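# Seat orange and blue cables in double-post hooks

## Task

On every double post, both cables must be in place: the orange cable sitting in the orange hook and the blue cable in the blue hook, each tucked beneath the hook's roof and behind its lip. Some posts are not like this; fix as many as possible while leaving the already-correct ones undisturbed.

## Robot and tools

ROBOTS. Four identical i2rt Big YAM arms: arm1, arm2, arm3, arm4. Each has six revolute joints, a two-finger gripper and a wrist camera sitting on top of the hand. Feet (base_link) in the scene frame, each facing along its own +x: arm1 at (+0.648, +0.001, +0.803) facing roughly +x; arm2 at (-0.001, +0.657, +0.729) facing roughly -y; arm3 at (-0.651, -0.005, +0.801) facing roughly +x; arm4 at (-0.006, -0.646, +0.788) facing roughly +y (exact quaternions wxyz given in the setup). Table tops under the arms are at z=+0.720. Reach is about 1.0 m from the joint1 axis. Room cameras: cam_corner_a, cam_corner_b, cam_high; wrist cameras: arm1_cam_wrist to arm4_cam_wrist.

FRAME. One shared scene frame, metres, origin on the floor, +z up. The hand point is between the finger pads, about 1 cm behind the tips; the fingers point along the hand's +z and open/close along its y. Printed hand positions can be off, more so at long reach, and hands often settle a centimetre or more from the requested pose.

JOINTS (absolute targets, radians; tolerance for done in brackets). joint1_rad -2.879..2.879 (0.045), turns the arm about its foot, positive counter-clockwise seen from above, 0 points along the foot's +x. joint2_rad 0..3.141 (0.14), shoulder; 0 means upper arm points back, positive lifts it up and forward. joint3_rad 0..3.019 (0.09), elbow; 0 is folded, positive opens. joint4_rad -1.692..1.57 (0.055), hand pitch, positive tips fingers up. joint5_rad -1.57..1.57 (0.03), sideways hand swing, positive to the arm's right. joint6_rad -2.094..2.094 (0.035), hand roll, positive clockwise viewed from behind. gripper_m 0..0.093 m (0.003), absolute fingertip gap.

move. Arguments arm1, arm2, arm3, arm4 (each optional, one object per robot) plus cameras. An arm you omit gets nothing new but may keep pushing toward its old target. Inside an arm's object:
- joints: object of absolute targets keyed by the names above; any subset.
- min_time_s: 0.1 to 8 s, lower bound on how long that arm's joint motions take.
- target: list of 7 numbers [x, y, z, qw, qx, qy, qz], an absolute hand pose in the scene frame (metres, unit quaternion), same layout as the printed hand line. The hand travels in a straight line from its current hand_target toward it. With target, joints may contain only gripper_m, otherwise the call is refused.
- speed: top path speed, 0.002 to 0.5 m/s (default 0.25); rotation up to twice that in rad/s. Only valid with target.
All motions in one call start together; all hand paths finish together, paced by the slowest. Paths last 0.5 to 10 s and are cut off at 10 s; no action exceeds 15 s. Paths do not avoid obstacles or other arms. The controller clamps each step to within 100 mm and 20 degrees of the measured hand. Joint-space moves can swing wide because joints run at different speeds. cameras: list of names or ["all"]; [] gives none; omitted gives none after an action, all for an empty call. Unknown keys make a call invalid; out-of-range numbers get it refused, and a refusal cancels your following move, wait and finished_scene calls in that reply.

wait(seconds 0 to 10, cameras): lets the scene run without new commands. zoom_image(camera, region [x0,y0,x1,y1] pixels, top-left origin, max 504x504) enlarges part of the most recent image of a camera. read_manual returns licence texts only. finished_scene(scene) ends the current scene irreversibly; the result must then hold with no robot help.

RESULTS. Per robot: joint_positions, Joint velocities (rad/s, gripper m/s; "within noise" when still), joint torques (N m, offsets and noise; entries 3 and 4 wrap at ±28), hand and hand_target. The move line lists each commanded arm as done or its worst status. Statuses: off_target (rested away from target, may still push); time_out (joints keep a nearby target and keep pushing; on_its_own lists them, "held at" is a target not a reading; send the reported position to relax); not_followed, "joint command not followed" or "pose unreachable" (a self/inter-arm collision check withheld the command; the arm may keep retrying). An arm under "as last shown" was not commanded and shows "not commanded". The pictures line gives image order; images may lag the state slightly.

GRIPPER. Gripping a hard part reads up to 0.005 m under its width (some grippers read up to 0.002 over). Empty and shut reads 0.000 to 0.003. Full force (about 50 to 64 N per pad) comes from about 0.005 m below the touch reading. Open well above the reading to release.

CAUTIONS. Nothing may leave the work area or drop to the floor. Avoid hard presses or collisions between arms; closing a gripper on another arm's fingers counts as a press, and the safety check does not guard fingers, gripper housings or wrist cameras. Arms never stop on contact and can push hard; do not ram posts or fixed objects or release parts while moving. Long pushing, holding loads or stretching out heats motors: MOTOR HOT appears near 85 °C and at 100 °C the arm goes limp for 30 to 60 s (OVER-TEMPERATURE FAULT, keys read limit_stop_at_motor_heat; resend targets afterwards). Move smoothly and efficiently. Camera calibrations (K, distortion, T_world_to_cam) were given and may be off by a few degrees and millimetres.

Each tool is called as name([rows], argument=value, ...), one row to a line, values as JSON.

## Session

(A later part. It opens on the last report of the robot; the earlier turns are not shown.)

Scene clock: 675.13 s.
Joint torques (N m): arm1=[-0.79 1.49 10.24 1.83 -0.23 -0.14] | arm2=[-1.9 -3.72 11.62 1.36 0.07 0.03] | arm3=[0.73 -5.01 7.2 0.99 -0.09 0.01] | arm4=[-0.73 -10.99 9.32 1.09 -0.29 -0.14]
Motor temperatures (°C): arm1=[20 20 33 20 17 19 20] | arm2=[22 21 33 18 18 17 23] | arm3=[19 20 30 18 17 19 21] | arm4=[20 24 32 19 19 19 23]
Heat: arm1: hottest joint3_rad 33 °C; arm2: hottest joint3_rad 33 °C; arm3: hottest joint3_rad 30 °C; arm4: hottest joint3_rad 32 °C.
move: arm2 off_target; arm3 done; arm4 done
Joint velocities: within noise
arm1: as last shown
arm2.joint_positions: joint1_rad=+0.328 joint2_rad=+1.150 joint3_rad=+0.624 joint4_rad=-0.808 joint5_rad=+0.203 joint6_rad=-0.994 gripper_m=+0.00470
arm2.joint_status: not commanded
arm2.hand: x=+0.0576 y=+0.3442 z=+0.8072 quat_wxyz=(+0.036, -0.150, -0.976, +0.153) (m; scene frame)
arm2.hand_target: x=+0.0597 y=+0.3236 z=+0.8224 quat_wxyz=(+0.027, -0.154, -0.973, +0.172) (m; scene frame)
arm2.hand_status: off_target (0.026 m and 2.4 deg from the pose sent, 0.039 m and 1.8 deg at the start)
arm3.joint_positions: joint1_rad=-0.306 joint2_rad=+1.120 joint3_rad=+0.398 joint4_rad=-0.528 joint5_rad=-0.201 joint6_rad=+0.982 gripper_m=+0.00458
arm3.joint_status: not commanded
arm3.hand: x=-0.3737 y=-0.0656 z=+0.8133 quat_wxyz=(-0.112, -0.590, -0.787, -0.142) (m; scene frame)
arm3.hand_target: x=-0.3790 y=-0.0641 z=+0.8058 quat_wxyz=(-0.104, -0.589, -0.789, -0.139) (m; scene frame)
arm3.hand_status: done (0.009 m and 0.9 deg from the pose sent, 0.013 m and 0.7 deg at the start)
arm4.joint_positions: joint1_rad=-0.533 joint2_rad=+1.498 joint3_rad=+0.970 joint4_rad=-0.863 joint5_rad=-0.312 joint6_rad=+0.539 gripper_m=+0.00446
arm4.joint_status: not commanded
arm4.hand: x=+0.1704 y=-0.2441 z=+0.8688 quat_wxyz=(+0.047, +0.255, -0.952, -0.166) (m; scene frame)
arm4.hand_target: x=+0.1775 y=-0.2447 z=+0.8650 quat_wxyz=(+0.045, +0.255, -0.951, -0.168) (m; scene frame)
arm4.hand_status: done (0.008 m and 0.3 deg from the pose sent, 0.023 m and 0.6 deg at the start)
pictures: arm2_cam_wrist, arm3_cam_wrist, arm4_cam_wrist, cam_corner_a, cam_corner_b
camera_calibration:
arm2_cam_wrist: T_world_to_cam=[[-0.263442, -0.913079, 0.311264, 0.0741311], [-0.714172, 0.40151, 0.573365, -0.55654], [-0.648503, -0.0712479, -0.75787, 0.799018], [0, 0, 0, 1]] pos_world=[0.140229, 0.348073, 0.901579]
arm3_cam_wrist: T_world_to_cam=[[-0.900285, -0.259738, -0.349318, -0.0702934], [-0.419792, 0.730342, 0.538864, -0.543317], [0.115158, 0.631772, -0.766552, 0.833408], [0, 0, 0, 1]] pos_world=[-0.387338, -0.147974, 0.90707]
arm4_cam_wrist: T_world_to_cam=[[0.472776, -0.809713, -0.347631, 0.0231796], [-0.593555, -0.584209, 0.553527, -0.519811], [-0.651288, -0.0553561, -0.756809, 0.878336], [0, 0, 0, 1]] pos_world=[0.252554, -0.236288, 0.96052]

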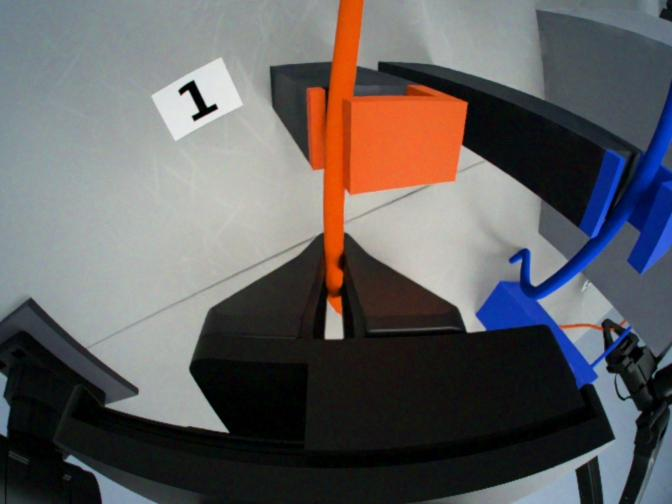

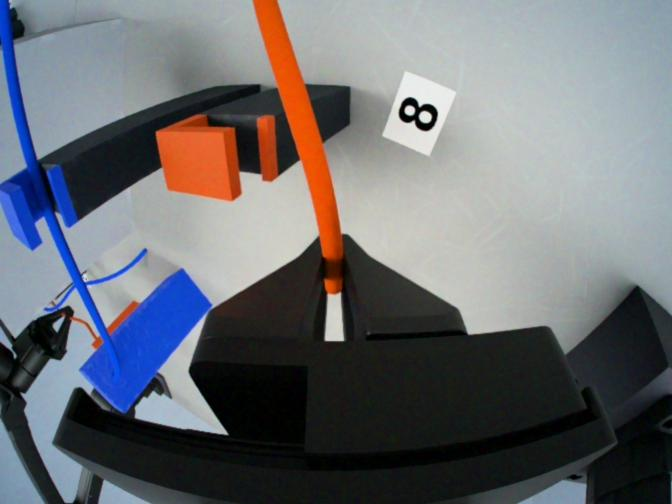

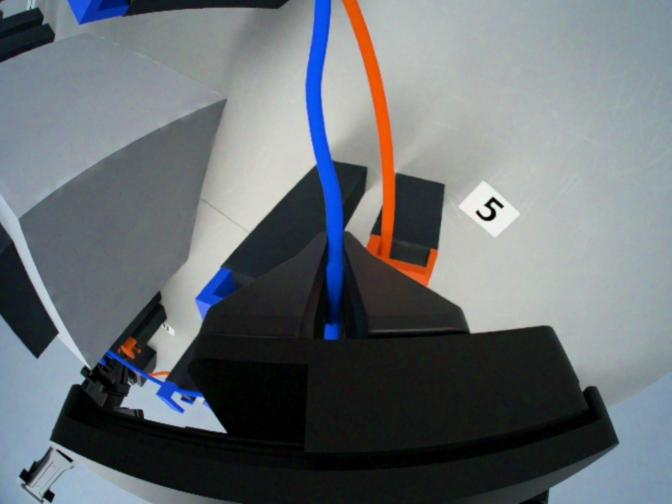

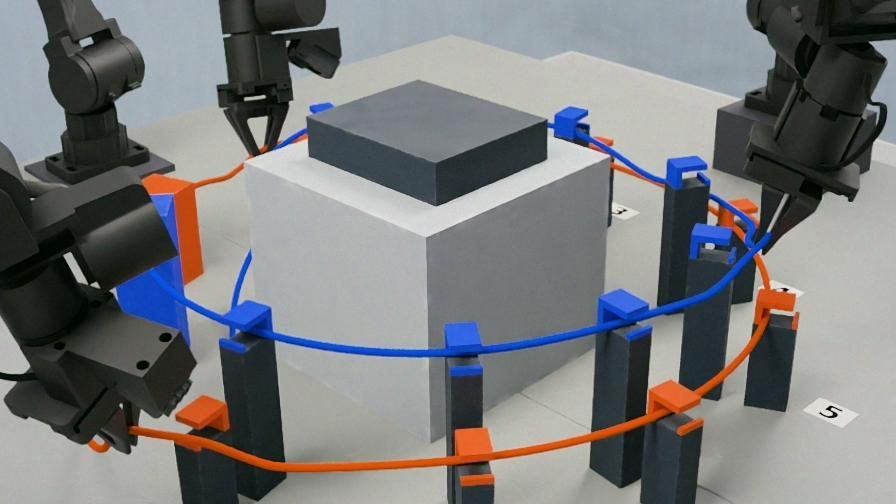

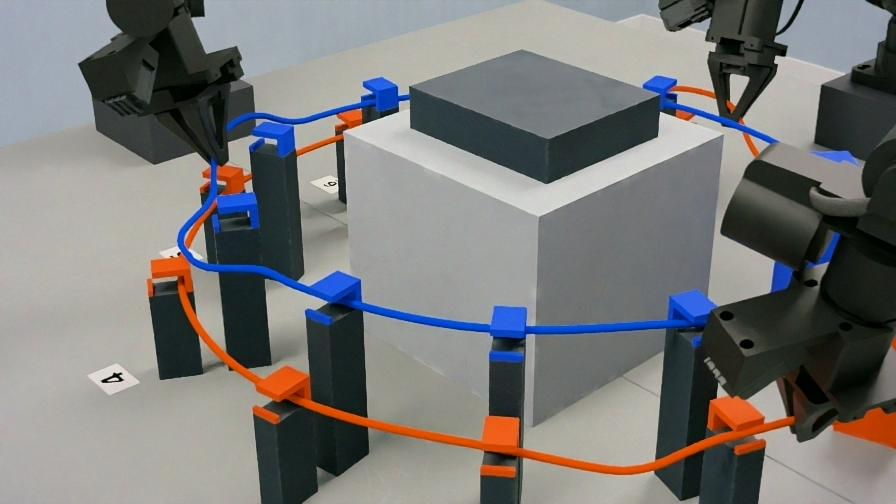

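move(arm2={"target": [0.0595, 0.3290, 0.8100, 0.0272, -0.1540, -0.9727, 0.1715], "speed": 0.04}, arm3={"target": [-0.348, -0.0545, 0.8057, 0.1041, 0.5890, 0.7894, 0.1392], "speed": 0.04}, arm4={"target": [0.153, -0.2094, 0.876, 0.0449, 0.2549, -0.9512, -0.1677], "speed": 0.04}, cameras=["arm2_cam_wrist", "arm3_cam_wrist", "arm4_cam_wrist", "cam_corner_a", "cam_corner_b"])

Scene clock: 720.90 s.
Joint torques (N m): arm1=[-0.79 1.49 10.24 1.83 -0.22 -0.14] | arm2=[-1.44 -3.9 9.1 1.54 0.12 0.03] | arm3=[1.79 -5.42 11.44 0.84 0.05 0.25] | arm4=[1.49 -10.81 13.34 0.69 -0.11 0.18]
Motor temperatures (°C): arm1=[20 20 33 20 17 19 20] | arm2=[22 21 33 18 18 17 24] | arm3=[19 20 30 18 17 19 21] | arm4=[20 23 31 19 19 19 23]
Heat: arm1: hottest joint3_rad 33 °C; arm2: hottest joint3_rad 33 °C; arm3: hottest joint3_rad 30 °C; arm4: hottest joint3_rad 31 °C.
move: arm2 done; arm3 off_target; arm4 off_target
Joint velocities: within noise
arm1: as last shown
arm2.joint_positions: joint1_rad=+0.328 joint2_rad=+1.156 joint3_rad=+0.624 joint4_rad=-0.773 joint5_rad=+0.203 joint6_rad=-0.995 gripper_m=+0.00470
arm2.joint_status: not commanded
arm2.hand: x=+0.0599 y=+0.3367 z=+0.8076 quat_wxyz=(+0.030, -0.151, -0.974, +0.166) (m; scene frame)
arm2.hand_target: x=+0.0595 y=+0.3293 z=+0.8100 quat_wxyz=(+0.027, -0.154, -0.973, +0.171) (m; scene frame)
arm2.hand_status: done (0.008 m and 0.8 deg from the pose sent, 0.015 m and 2.4 deg at the start)
arm3.joint_positions: joint1_rad=-0.243 joint2_rad=+1.198 joint3_rad=+0.398 joint4_rad=-0.493 joint5_rad=-0.181 joint6_rad=+1.030 gripper_m=+0.00458
arm3.joint_status: not commanded
arm3.hand: x=-0.3726 y=-0.0509 z=+0.7950 quat_wxyz=(-0.087, -0.589, -0.792, -0.132) (m; scene frame)
arm3.hand_target: x=-0.3492 y=-0.0542 z=+0.8067 quat_wxyz=(-0.104, -0.589, -0.789, -0.140) (m; scene frame)
arm3.hand_status: off_target (0.027 m and 2.1 deg from the pose sent, 0.029 m and 0.9 deg at the start)
arm4.joint_positions: joint1_rad=-0.470 joint2_rad=+1.516 joint3_rad=+0.983 joint4_rad=-0.863 joint5_rad=-0.298 joint6_rad=+0.601 gripper_m=+0.00445
arm4.joint_status: not commanded
arm4.hand: x=+0.1491 y=-0.2304 z=+0.8654 quat_wxyz=(+0.054, +0.255, -0.953, -0.157) (m; scene frame)
arm4.hand_target: x=+0.1525 y=-0.2102 z=+0.8763 quat_wxyz=(+0.045, +0.255, -0.951, -0.168) (m; scene frame)
arm4.hand_status: off_target (0.024 m and 1.6 deg from the pose sent, 0.039 m and 0.3 deg at the start)
pictures: arm2_cam_wrist, arm3_cam_wrist, arm4_cam_wrist, cam_corner_a, cam_corner_b
camera_calibration:
arm2_cam_wrist: T_world_to_cam=[[-0.265605, -0.904411, 0.333907, 0.0467169], [-0.719004, 0.416555, 0.55634, -0.543093], [-0.642251, -0.0923141, -0.760915, 0.809492], [0, 0, 0, 1]] pos_world=[0.141819, 0.343207, 0.9025]
arm3_cam_wrist: T_world_to_cam=[[-0.913741, -0.266722, -0.30649, -0.111296], [-0.400391, 0.719273, 0.567745, -0.56002], [0.0690202, 0.641488, -0.764022, 0.791291], [0, 0, 0, 1]] pos_world=[-0.380538, -0.134482, 0.888401]
arm4_cam_wrist: T_world_to_cam=[[0.47207, -0.815827, -0.334031, 0.030099], [-0.587261, -0.573618, 0.57104, -0.536109], [-0.657476, -0.0734071, -0.749891, 0.8534], [0, 0, 0, 1]] pos_world=[0.232045, -0.220321, 0.956151]

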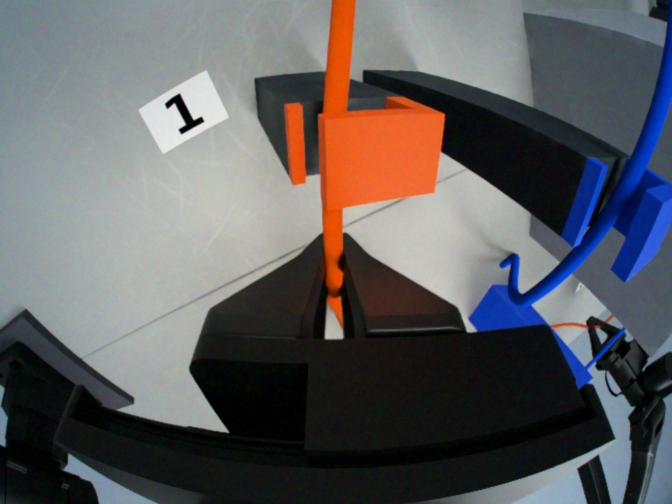

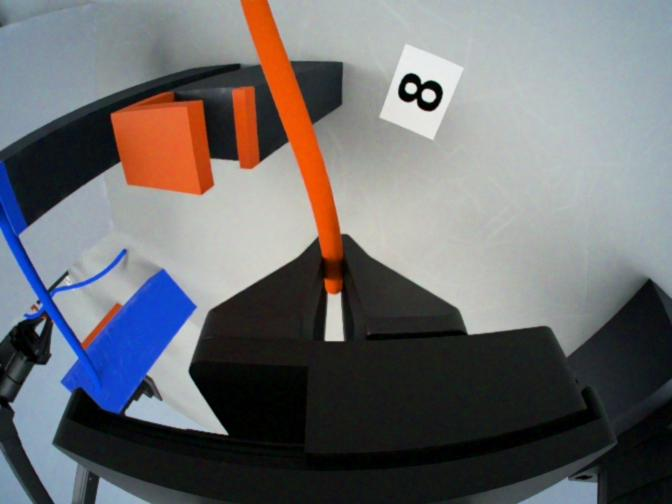

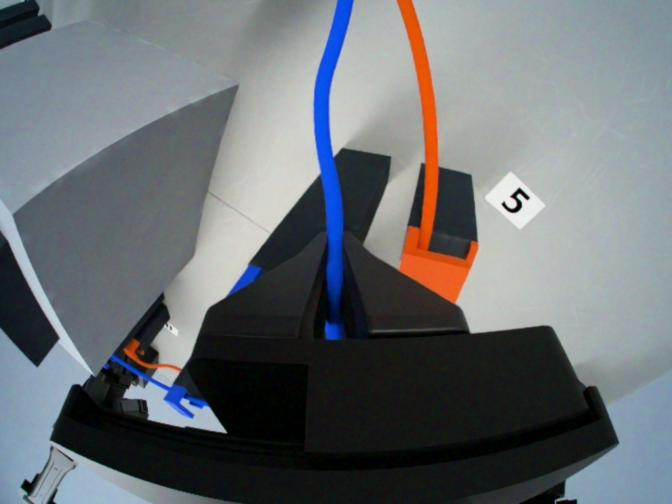

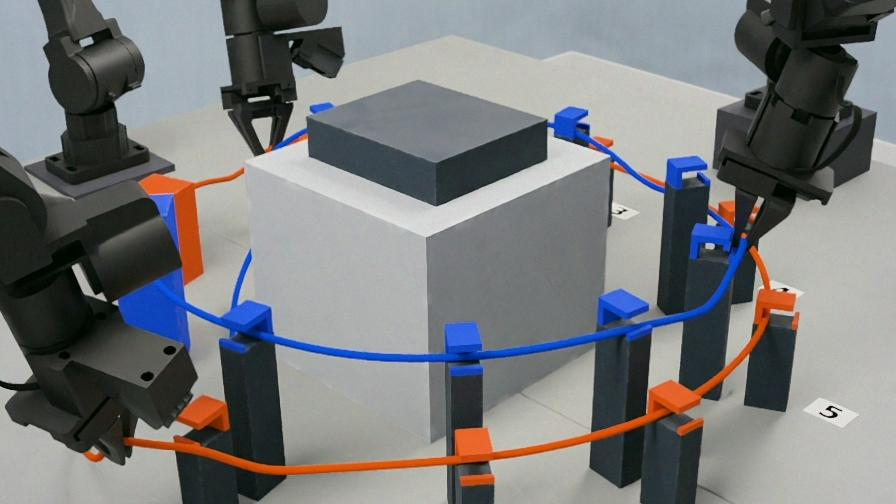

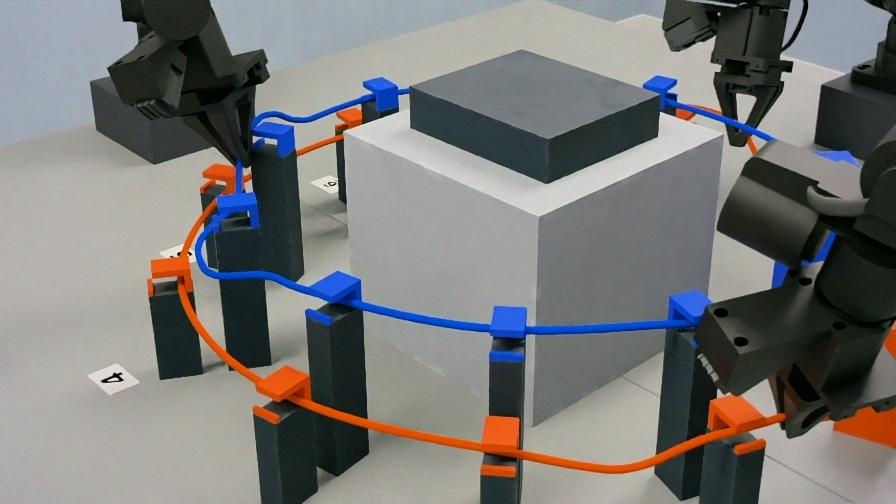

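zoom_image(camera="cam_corner_a", region=[660, 180, 800, 300])

zoom_image(camera="cam_corner_b", region=[170, 80, 330, 230])

zoom_image(camera="cam_corner_a", region=[100, 370, 260, 470])

zoom_image(camera="cam_corner_b", region=[650, 370, 810, 480])

zoom_image(camera="arm2_cam_wrist", region=[260, 40, 480, 260])

Scaled by 3.600 from the camera's 896x504 image, which has a finer 1280x720 frame.

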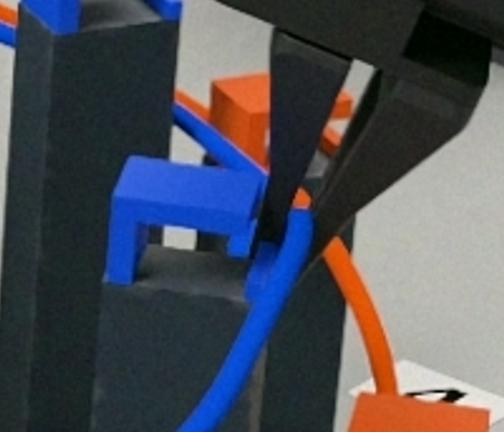

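Scaled by 3.150 from the camera's 896x504 image, which has a finer 1280x720 frame.

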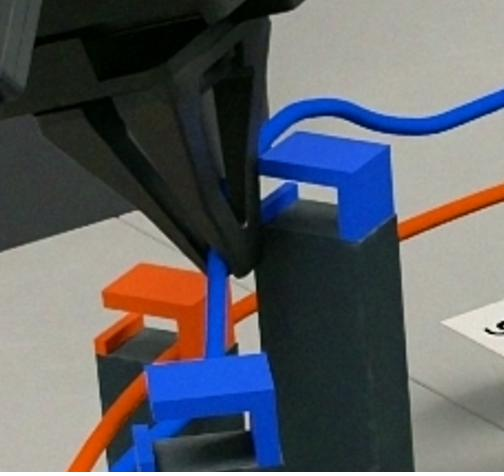

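Scaled by 3.150 from the camera's 896x504 image, which has a finer 1280x720 frame.

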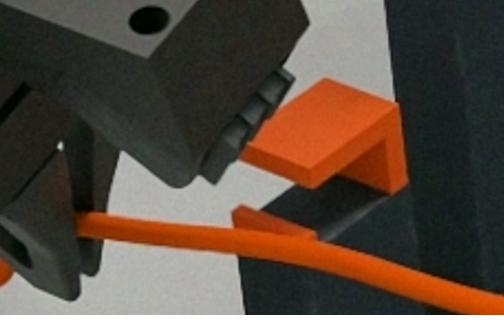

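Scaled by 3.150 from the camera's 896x504 image, which has a finer 1280x720 frame.

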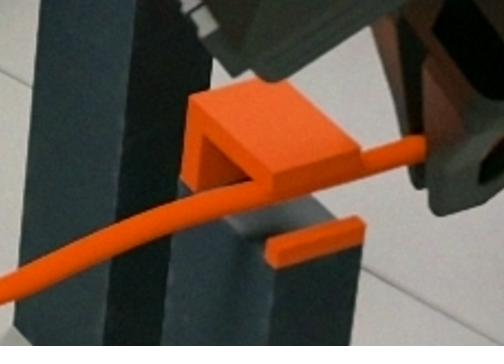

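Scaled by 2.291 from the camera's 672x504 image, which has a finer 960x720 frame.

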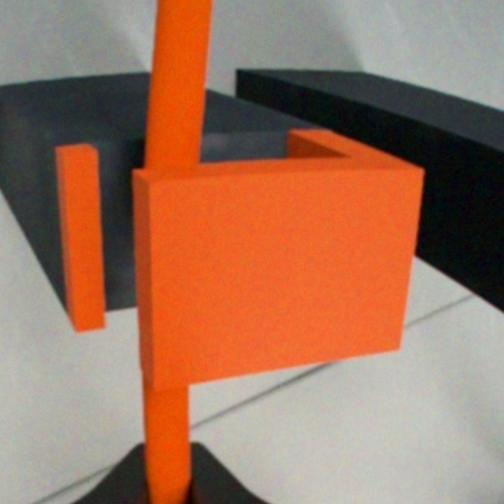

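move(arm2={"target": [0.0570, 0.3170, 0.8070, 0.0272, -0.1540, -0.9727, 0.1715], "speed": 0.04}, arm3={"target": [-0.372, -0.0595, 0.8145, 0.1041, 0.5890, 0.7894, 0.1392], "speed": 0.04}, arm4={"target": [0.176, -0.233, 0.879, 0.0449, 0.2549, -0.9512, -0.1677], "speed": 0.04}, cameras=["arm2_cam_wrist", "arm3_cam_wrist", "arm4_cam_wrist", "cam_corner_a", "cam_corner_b"])

zoom_image(camera="cam_corner_a", region=[660, 180, 800, 300])

zoom_image(camera="cam_corner_a", region=[100, 370, 260, 470])

zoom_image(camera="cam_corner_b", region=[650, 370, 810, 480])

zoom_image(camera="arm3_cam_wrist", region=[100, 30, 380, 290])

zoom_image(camera="arm2_cam_wrist", region=[260, 40, 480, 260])

zoom_image(camera="cam_corner_b", region=[170, 80, 330, 230])

Scene clock: 766.27 s.
Joint torques (N m): arm1=[-0.73 1.49 10.24 1.84 -0.22 -0.13] | arm2=[-1.73 -4.25 10.32 1.51 0.17 -0.02] | arm3=[0.21 -6.95 8.91 0.08 -0.14 -0.07] | arm4=[-0.67 -12.57 11.81 0.29 -0.3 -0.12]
Motor temperatures (°C): arm1=[20 20 34 20 17 19 20] | arm2=[21 21 32 18 18 17 24] | arm3=[19 20 33 18 17 19 22] | arm4=[20 22 38 19 19 19 23]
Heat: arm1: hottest joint3_rad 34 °C; arm2: hottest joint3_rad 32 °C; arm3: hottest joint3_rad 33 °C; arm4: hottest joint3_rad 38 °C.
move: arm2 off_target; arm3 done; arm4 off_target
Joint velocities: within noise
arm1.joint_positions: joint1_rad=-0.354 joint2_rad=+0.630 joint3_rad=+1.355 joint4_rad=-1.444 joint5_rad=-0.278 joint6_rad=-0.720 gripper_m=+0.09396
arm1.joint_status: not commanded
arm1.hand: x=+0.4284 y=+0.0404 z=+1.3081 quat_wxyz=(-0.105, +0.876, +0.211, -0.420) (m; scene frame)
arm1.hand_target: x=+0.4298 y=+0.0399 z=+1.3186 quat_wxyz=(-0.111, +0.871, +0.211, -0.429) (m; scene frame)
arm1.hand_status: not commanded
arm2.joint_positions: joint1_rad=+0.314 joint2_rad=+1.191 joint3_rad=+0.624 joint4_rad=-0.749 joint5_rad=+0.196 joint6_rad=-1.008 gripper_m=+0.00470
arm2.joint_status: not commanded
arm2.hand: x=+0.0578 y=+0.3325 z=+0.7984 quat_wxyz=(+0.031, -0.150, -0.975, +0.159) (m; scene frame)
arm2.hand_target: x=+0.0569 y=+0.3177 z=+0.8072 quat_wxyz=(+0.027, -0.154, -0.973, +0.171) (m; scene frame)
arm2.hand_status: off_target (0.018 m and 1.5 deg from the pose sent, 0.020 m and 0.8 deg at the start)
arm3.joint_positions: joint1_rad=-0.269 joint2_rad=+1.136 joint3_rad=+0.398 joint4_rad=-0.535 joint5_rad=-0.190 joint6_rad=+1.018 gripper_m=+0.00458
arm3.joint_status: not commanded
arm3.hand: x=-0.3753 y=-0.0561 z=+0.8086 quat_wxyz=(-0.098, -0.592, -0.788, -0.137) (m; scene frame)
arm3.hand_target: x=-0.3720 y=-0.0595 z=+0.8143 quat_wxyz=(-0.104, -0.589, -0.789, -0.139) (m; scene frame)
arm3.hand_status: done (0.008 m and 0.8 deg from the pose sent, 0.021 m and 2.1 deg at the start)
arm4.joint_positions: joint1_rad=-0.517 joint2_rad=+1.516 joint3_rad=+0.983 joint4_rad=-0.879 joint5_rad=-0.308 joint6_rad=+0.557 gripper_m=+0.00445
arm4.joint_status: not commanded
arm4.hand: x=+0.1650 y=-0.2408 z=+0.8655 quat_wxyz=(+0.056, +0.252, -0.953, -0.157) (m; scene frame)
arm4.hand_target: x=+0.1757 y=-0.2334 z=+0.8790 quat_wxyz=(+0.045, +0.255, -0.951, -0.168) (m; scene frame)
arm4.hand_status: off_target (0.019 m and 1.8 deg from the pose sent, 0.030 m and 1.6 deg at the start)
pictures: arm2_cam_wrist, arm3_cam_wrist, arm4_cam_wrist, cam_corner_a, cam_corner_b
camera_calibration:
arm2_cam_wrist: T_world_to_cam=[[-0.264298, -0.908938, 0.322458, 0.0559367], [-0.718982, 0.40854, 0.562281, -0.539749], [-0.642815, -0.0832313, -0.761486, 0.798219], [0, 0, 0, 1]] pos_world=[0.139822, 0.337789, 0.893286]
arm3_cam_wrist: T_world_to_cam=[[-0.909508, -0.256334, -0.327243, -0.0920567], [-0.404795, 0.725176, 0.557011, -0.557717], [0.094528, 0.639072, -0.763316, 0.814025], [0, 0, 0, 1]] pos_world=[-0.386436, -0.139375, 0.901888]
arm4_cam_wrist: T_world_to_cam=[[0.467032, -0.81849, -0.334596, 0.0148406], [-0.587487, -0.57003, 0.574391, -0.534772], [-0.660863, -0.0716884, -0.747075, 0.861658], [0, 0, 0, 1]] pos_world=[0.248335, -0.230918, 0.955857]

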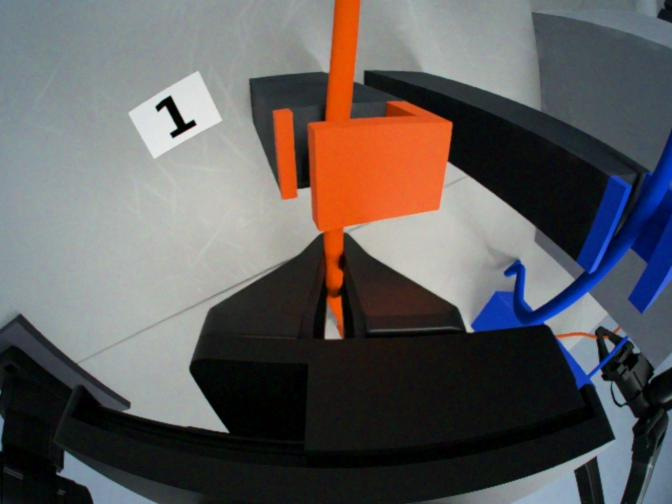

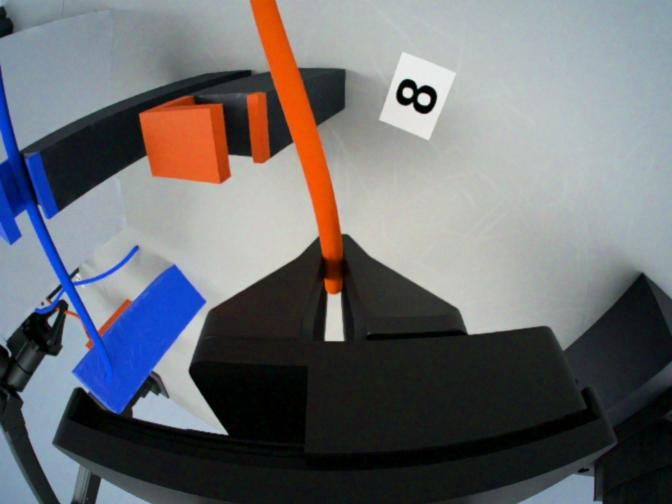

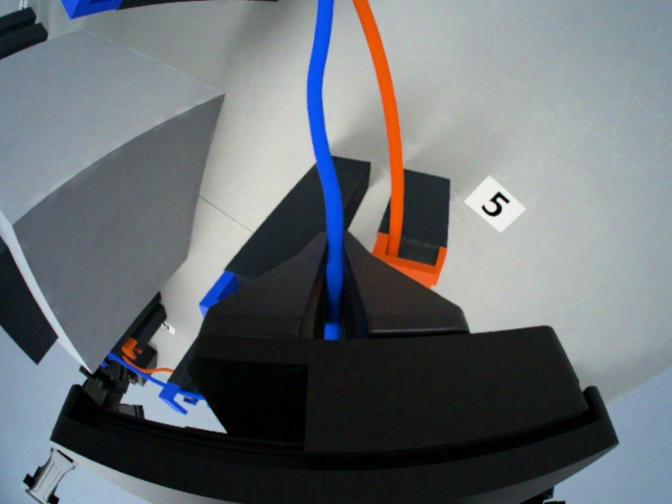

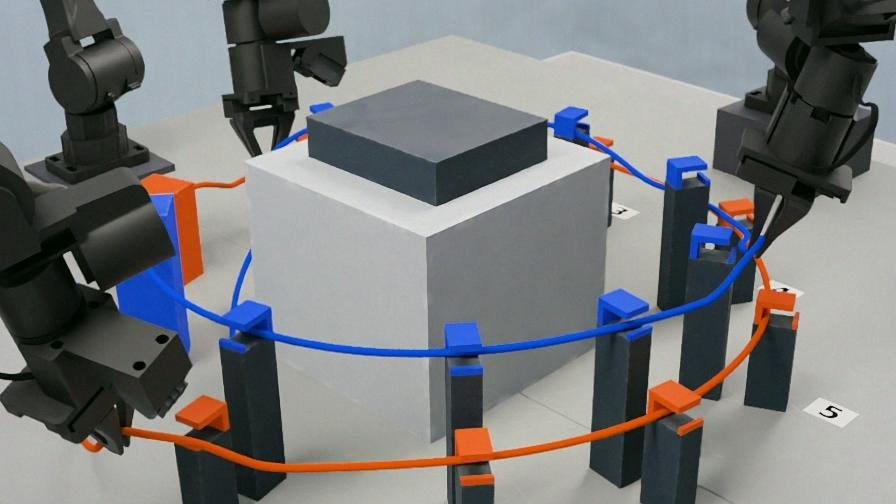

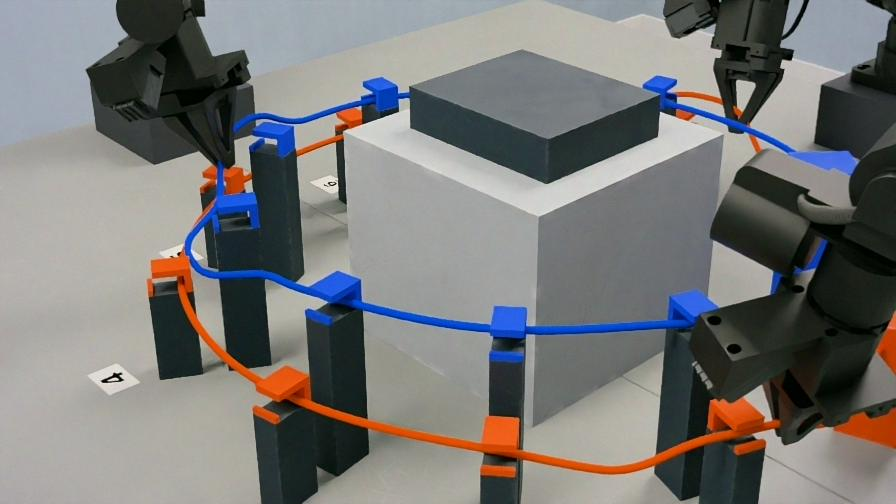

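Scaled by 3.600 from the camera's 896x504 image, which has a finer 1280x720 frame.

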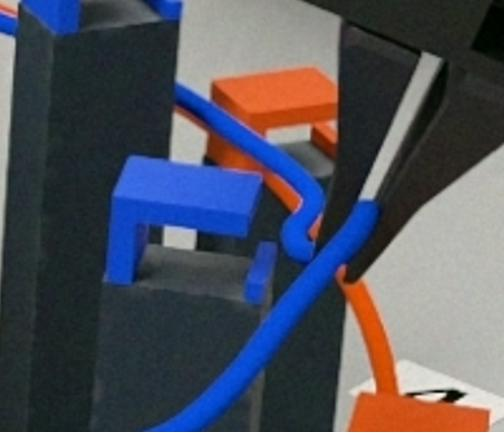

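Scaled by 3.150 from the camera's 896x504 image, which has a finer 1280x720 frame.

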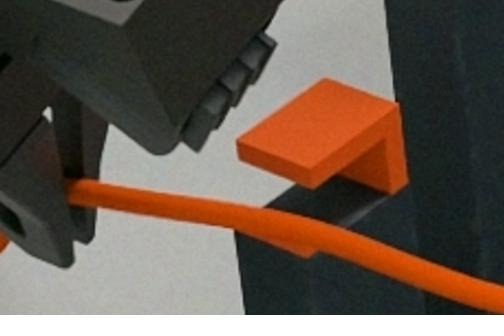

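Scaled by 3.150 from the camera's 896x504 image, which has a finer 1280x720 frame.

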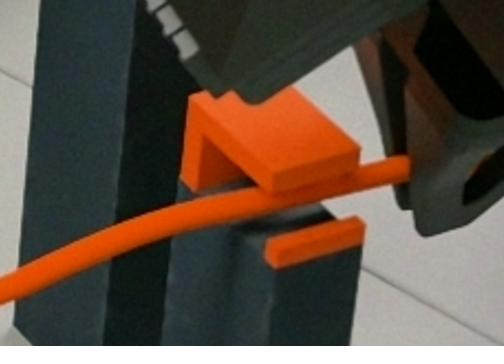

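Scaled by 1.800 from the camera's 672x504 image, which has a finer 960x720 frame.

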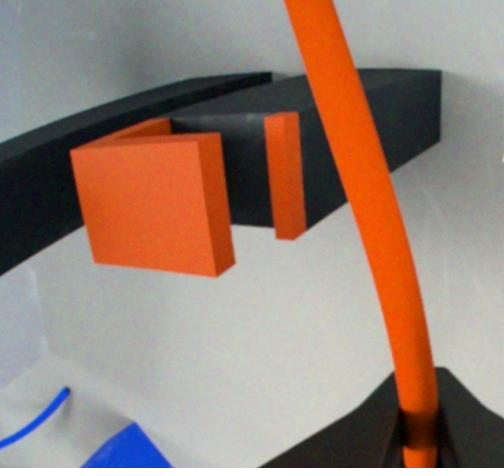

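Scaled by 2.291 from the camera's 672x504 image, which has a finer 960x720 frame.

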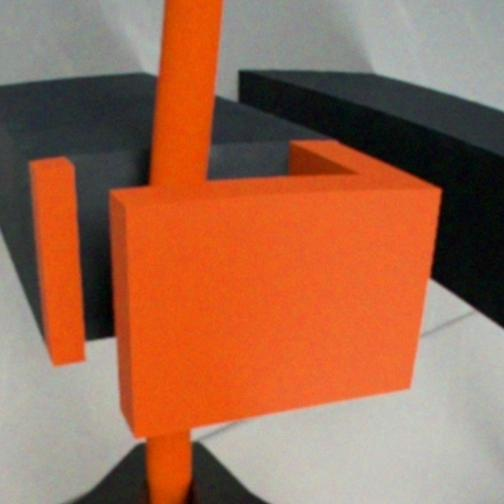

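Scaled by 3.150 from the camera's 896x504 image, which has a finer 1280x720 frame.

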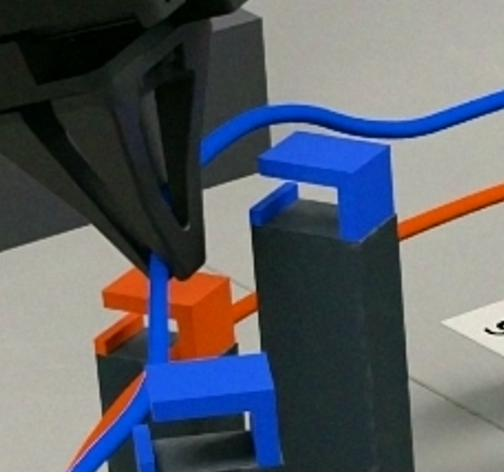

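move(arm2={"joints": {"gripper_m": 0.03}}, arm3={"joints": {"joint2_rad": 1.101, "joint3_rad": 0.398}, "min_time_s": 0.8}, arm4={"joints": {"joint2_rad": 1.487, "joint3_rad": 0.983}, "min_time_s": 0.8}, cameras=["arm2_cam_wrist", "arm3_cam_wrist", "arm4_cam_wrist", "cam_corner_a", "cam_corner_b"])

zoom_image(camera="cam_corner_a", region=[660, 180, 800, 300])

zoom_image(camera="cam_corner_a", region=[100, 370, 260, 470])

zoom_image(camera="cam_corner_b", region=[650, 370, 810, 480])

zoom_image(camera="arm2_cam_wrist", region=[260, 40, 480, 260])

Scene clock: 832.37 s.
Joint torques (N m): arm1=[-0.79 1.49 10.24 1.84 -0.22 -0.14] | arm2=[-1.44 -4.25 10.3 1.54 0.17 -0.04] | arm3=[0.15 -6.83 8.27 0.12 -0.12 -0.06] | arm4=[-0.62 -13.22 9.28 0.29 -0.3 -0.14]
Motor temperatures (°C): arm1=[20 19 34 19 17 19 20] | arm2=[21 21 33 18 17 17 24] | arm3=[19 20 33 18 17 19 22] | arm4=[20 22 38 19 19 19 24]
Heat: arm1: hottest joint3_rad 34 °C; arm2: hottest joint3_rad 33 °C; arm3: hottest joint3_rad 33 °C; arm4: hottest joint3_rad 38 °C.
move: arm2 done; arm3 done; arm4 done
Joint velocities: within noise
arm1: as last shown
arm2.joint_positions: joint1_rad=+0.308 joint2_rad=+1.191 joint3_rad=+0.624 joint4_rad=-0.749 joint5_rad=+0.196 joint6_rad=-1.008 gripper_m=+0.02993
arm2.joint_status: all done
arm2.hand: x=+0.0560 y=+0.3321 z=+0.7984 quat_wxyz=(+0.031, -0.153, -0.975, +0.159) (m; scene frame)
arm2.hand_target: x=+0.0568 y=+0.3176 z=+0.8072 quat_wxyz=(+0.027, -0.154, -0.973, +0.172) (m; scene frame)
arm2.hand_status: not commanded
arm3.joint_positions: joint1_rad=-0.269 joint2_rad=+1.113 joint3_rad=+0.398 joint4_rad=-0.535 joint5_rad=-0.190 joint6_rad=+1.018 gripper_m=+0.00458
arm3.joint_status: all done
arm3.hand: x=-0.3728 y=-0.0569 z=+0.8144 quat_wxyz=(-0.108, -0.590, -0.787, -0.141) (m; scene frame)
arm3.hand_target: x=-0.3743 y=-0.0588 z=+0.8166 quat_wxyz=(-0.110, -0.588, -0.789, -0.141) (m; scene frame)
arm3.hand_status: not commanded
arm4.joint_positions: joint1_rad=-0.517 joint2_rad=+1.501 joint3_rad=+0.983 joint4_rad=-0.879 joint5_rad=-0.308 joint6_rad=+0.557 gripper_m=+0.00445
arm4.joint_status: all done
arm4.hand: x=+0.1653 y=-0.2401 z=+0.8716 quat_wxyz=(+0.051, +0.254, -0.952, -0.162) (m; scene frame)
arm4.hand_target: x=+0.1696 y=-0.2437 z=+0.8770 quat_wxyz=(+0.047, +0.254, -0.952, -0.165) (m; scene frame)
arm4.hand_status: not commanded
pictures: arm2_cam_wrist, arm3_cam_wrist, arm4_cam_wrist, cam_corner_a, cam_corner_b
camera_calibration:
arm2_cam_wrist: T_world_to_cam=[[-0.269225, -0.907531, 0.322343, 0.0550205], [-0.71673, 0.412367, 0.562363, -0.542469], [-0.643285, -0.0796306, -0.761474, 0.795769], [0, 0, 0, 1]] pos_world=[0.137915, 0.336996, 0.893286]
arm3_cam_wrist: T_world_to_cam=[[-0.902257, -0.258574, -0.345068, -0.0708679], [-0.416679, 0.728749, 0.543419, -0.55252], [0.110954, 0.634086, -0.765261, 0.826226], [0, 0, 0, 1]] pos_world=[-0.385838, -0.139575, 0.908074]
arm4_cam_wrist: T_world_to_cam=[[0.470057, -0.813819, -0.341681, 0.0240809], [-0.591427, -0.577767, 0.562494, -0.528587], [-0.65518, -0.0623252, -0.752898, 0.872869], [0, 0, 0, 1]] pos_world=[0.247946, -0.231401, 0.962736]

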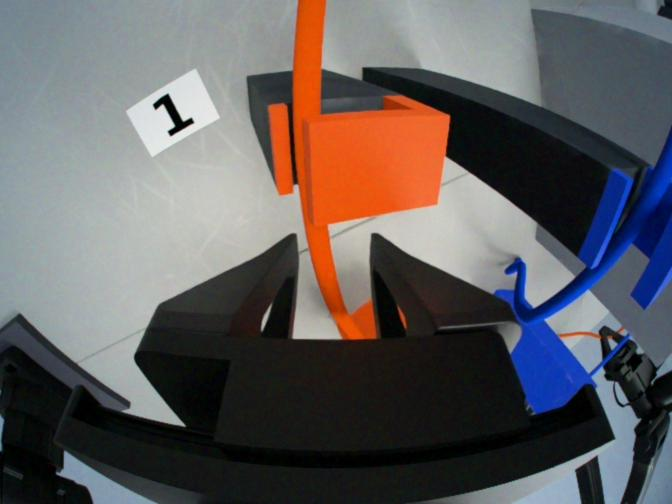

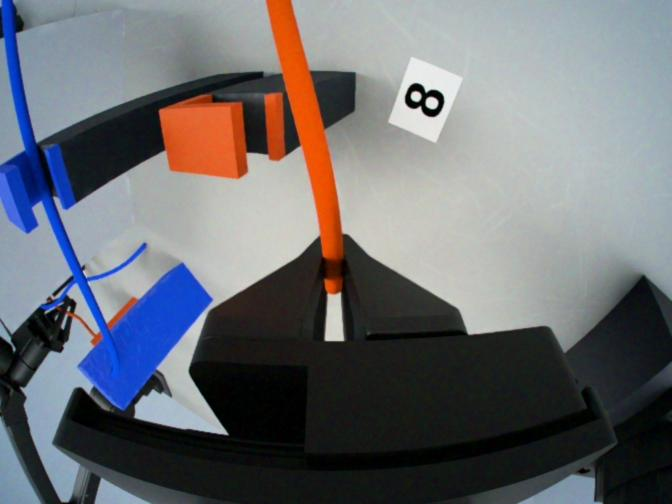

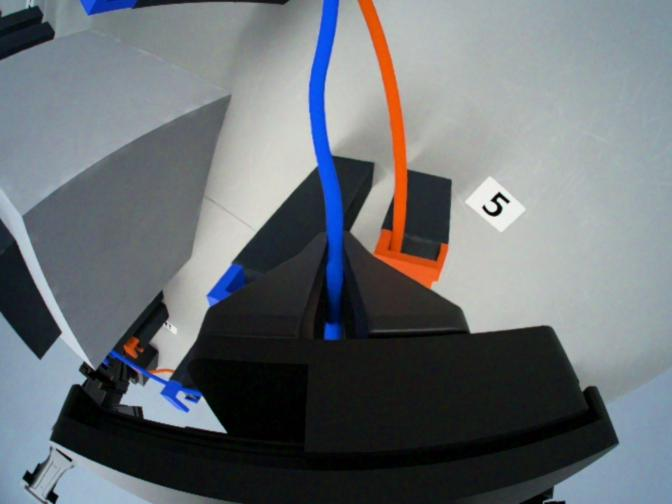

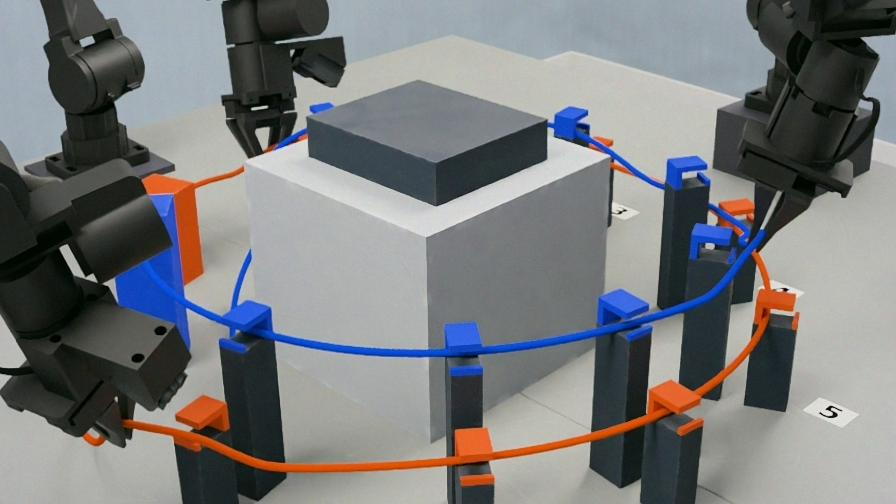

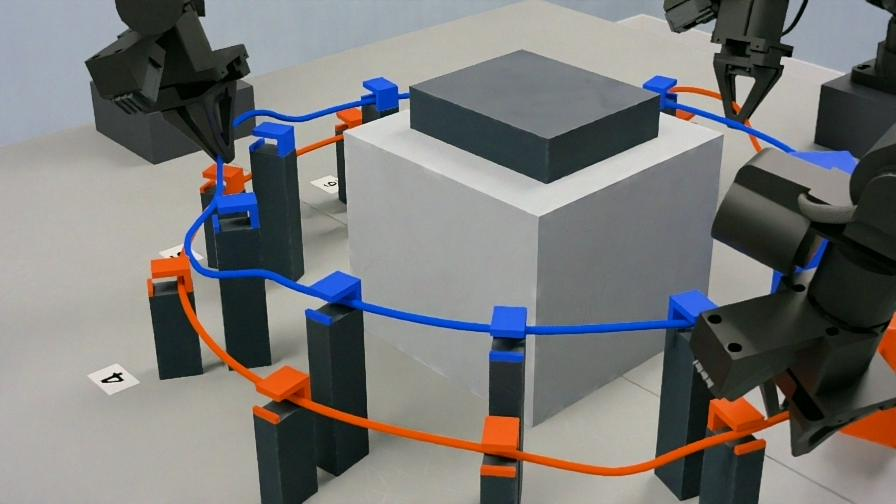

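Scaled by 3.600 from the camera's 896x504 image, which has a finer 1280x720 frame.

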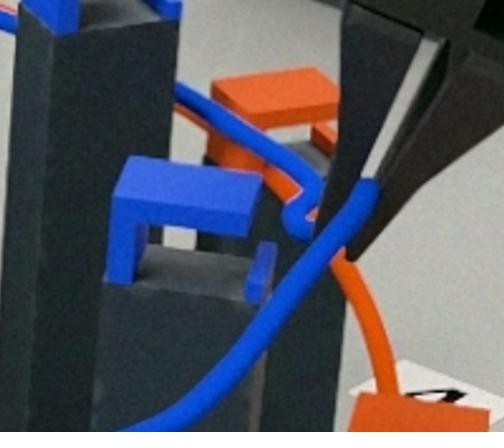

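Scaled by 3.150 from the camera's 896x504 image, which has a finer 1280x720 frame.

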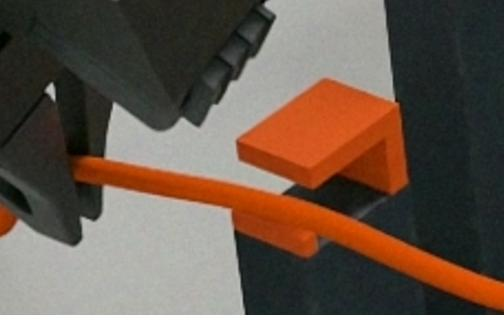

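Scaled by 3.150 from the camera's 896x504 image, which has a finer 1280x720 frame.

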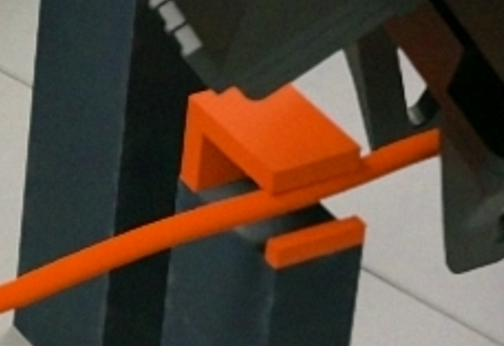

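Scaled by 2.291 from the camera's 672x504 image, which has a finer 960x720 frame.

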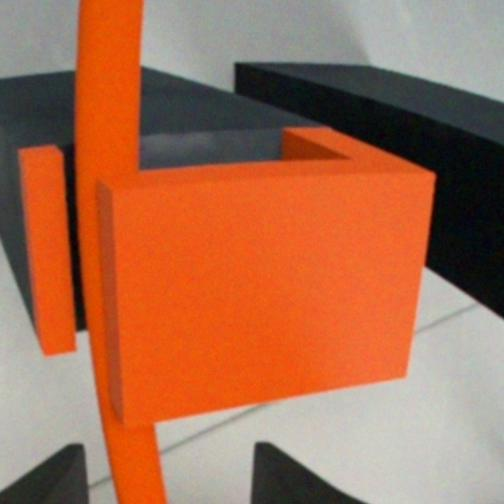

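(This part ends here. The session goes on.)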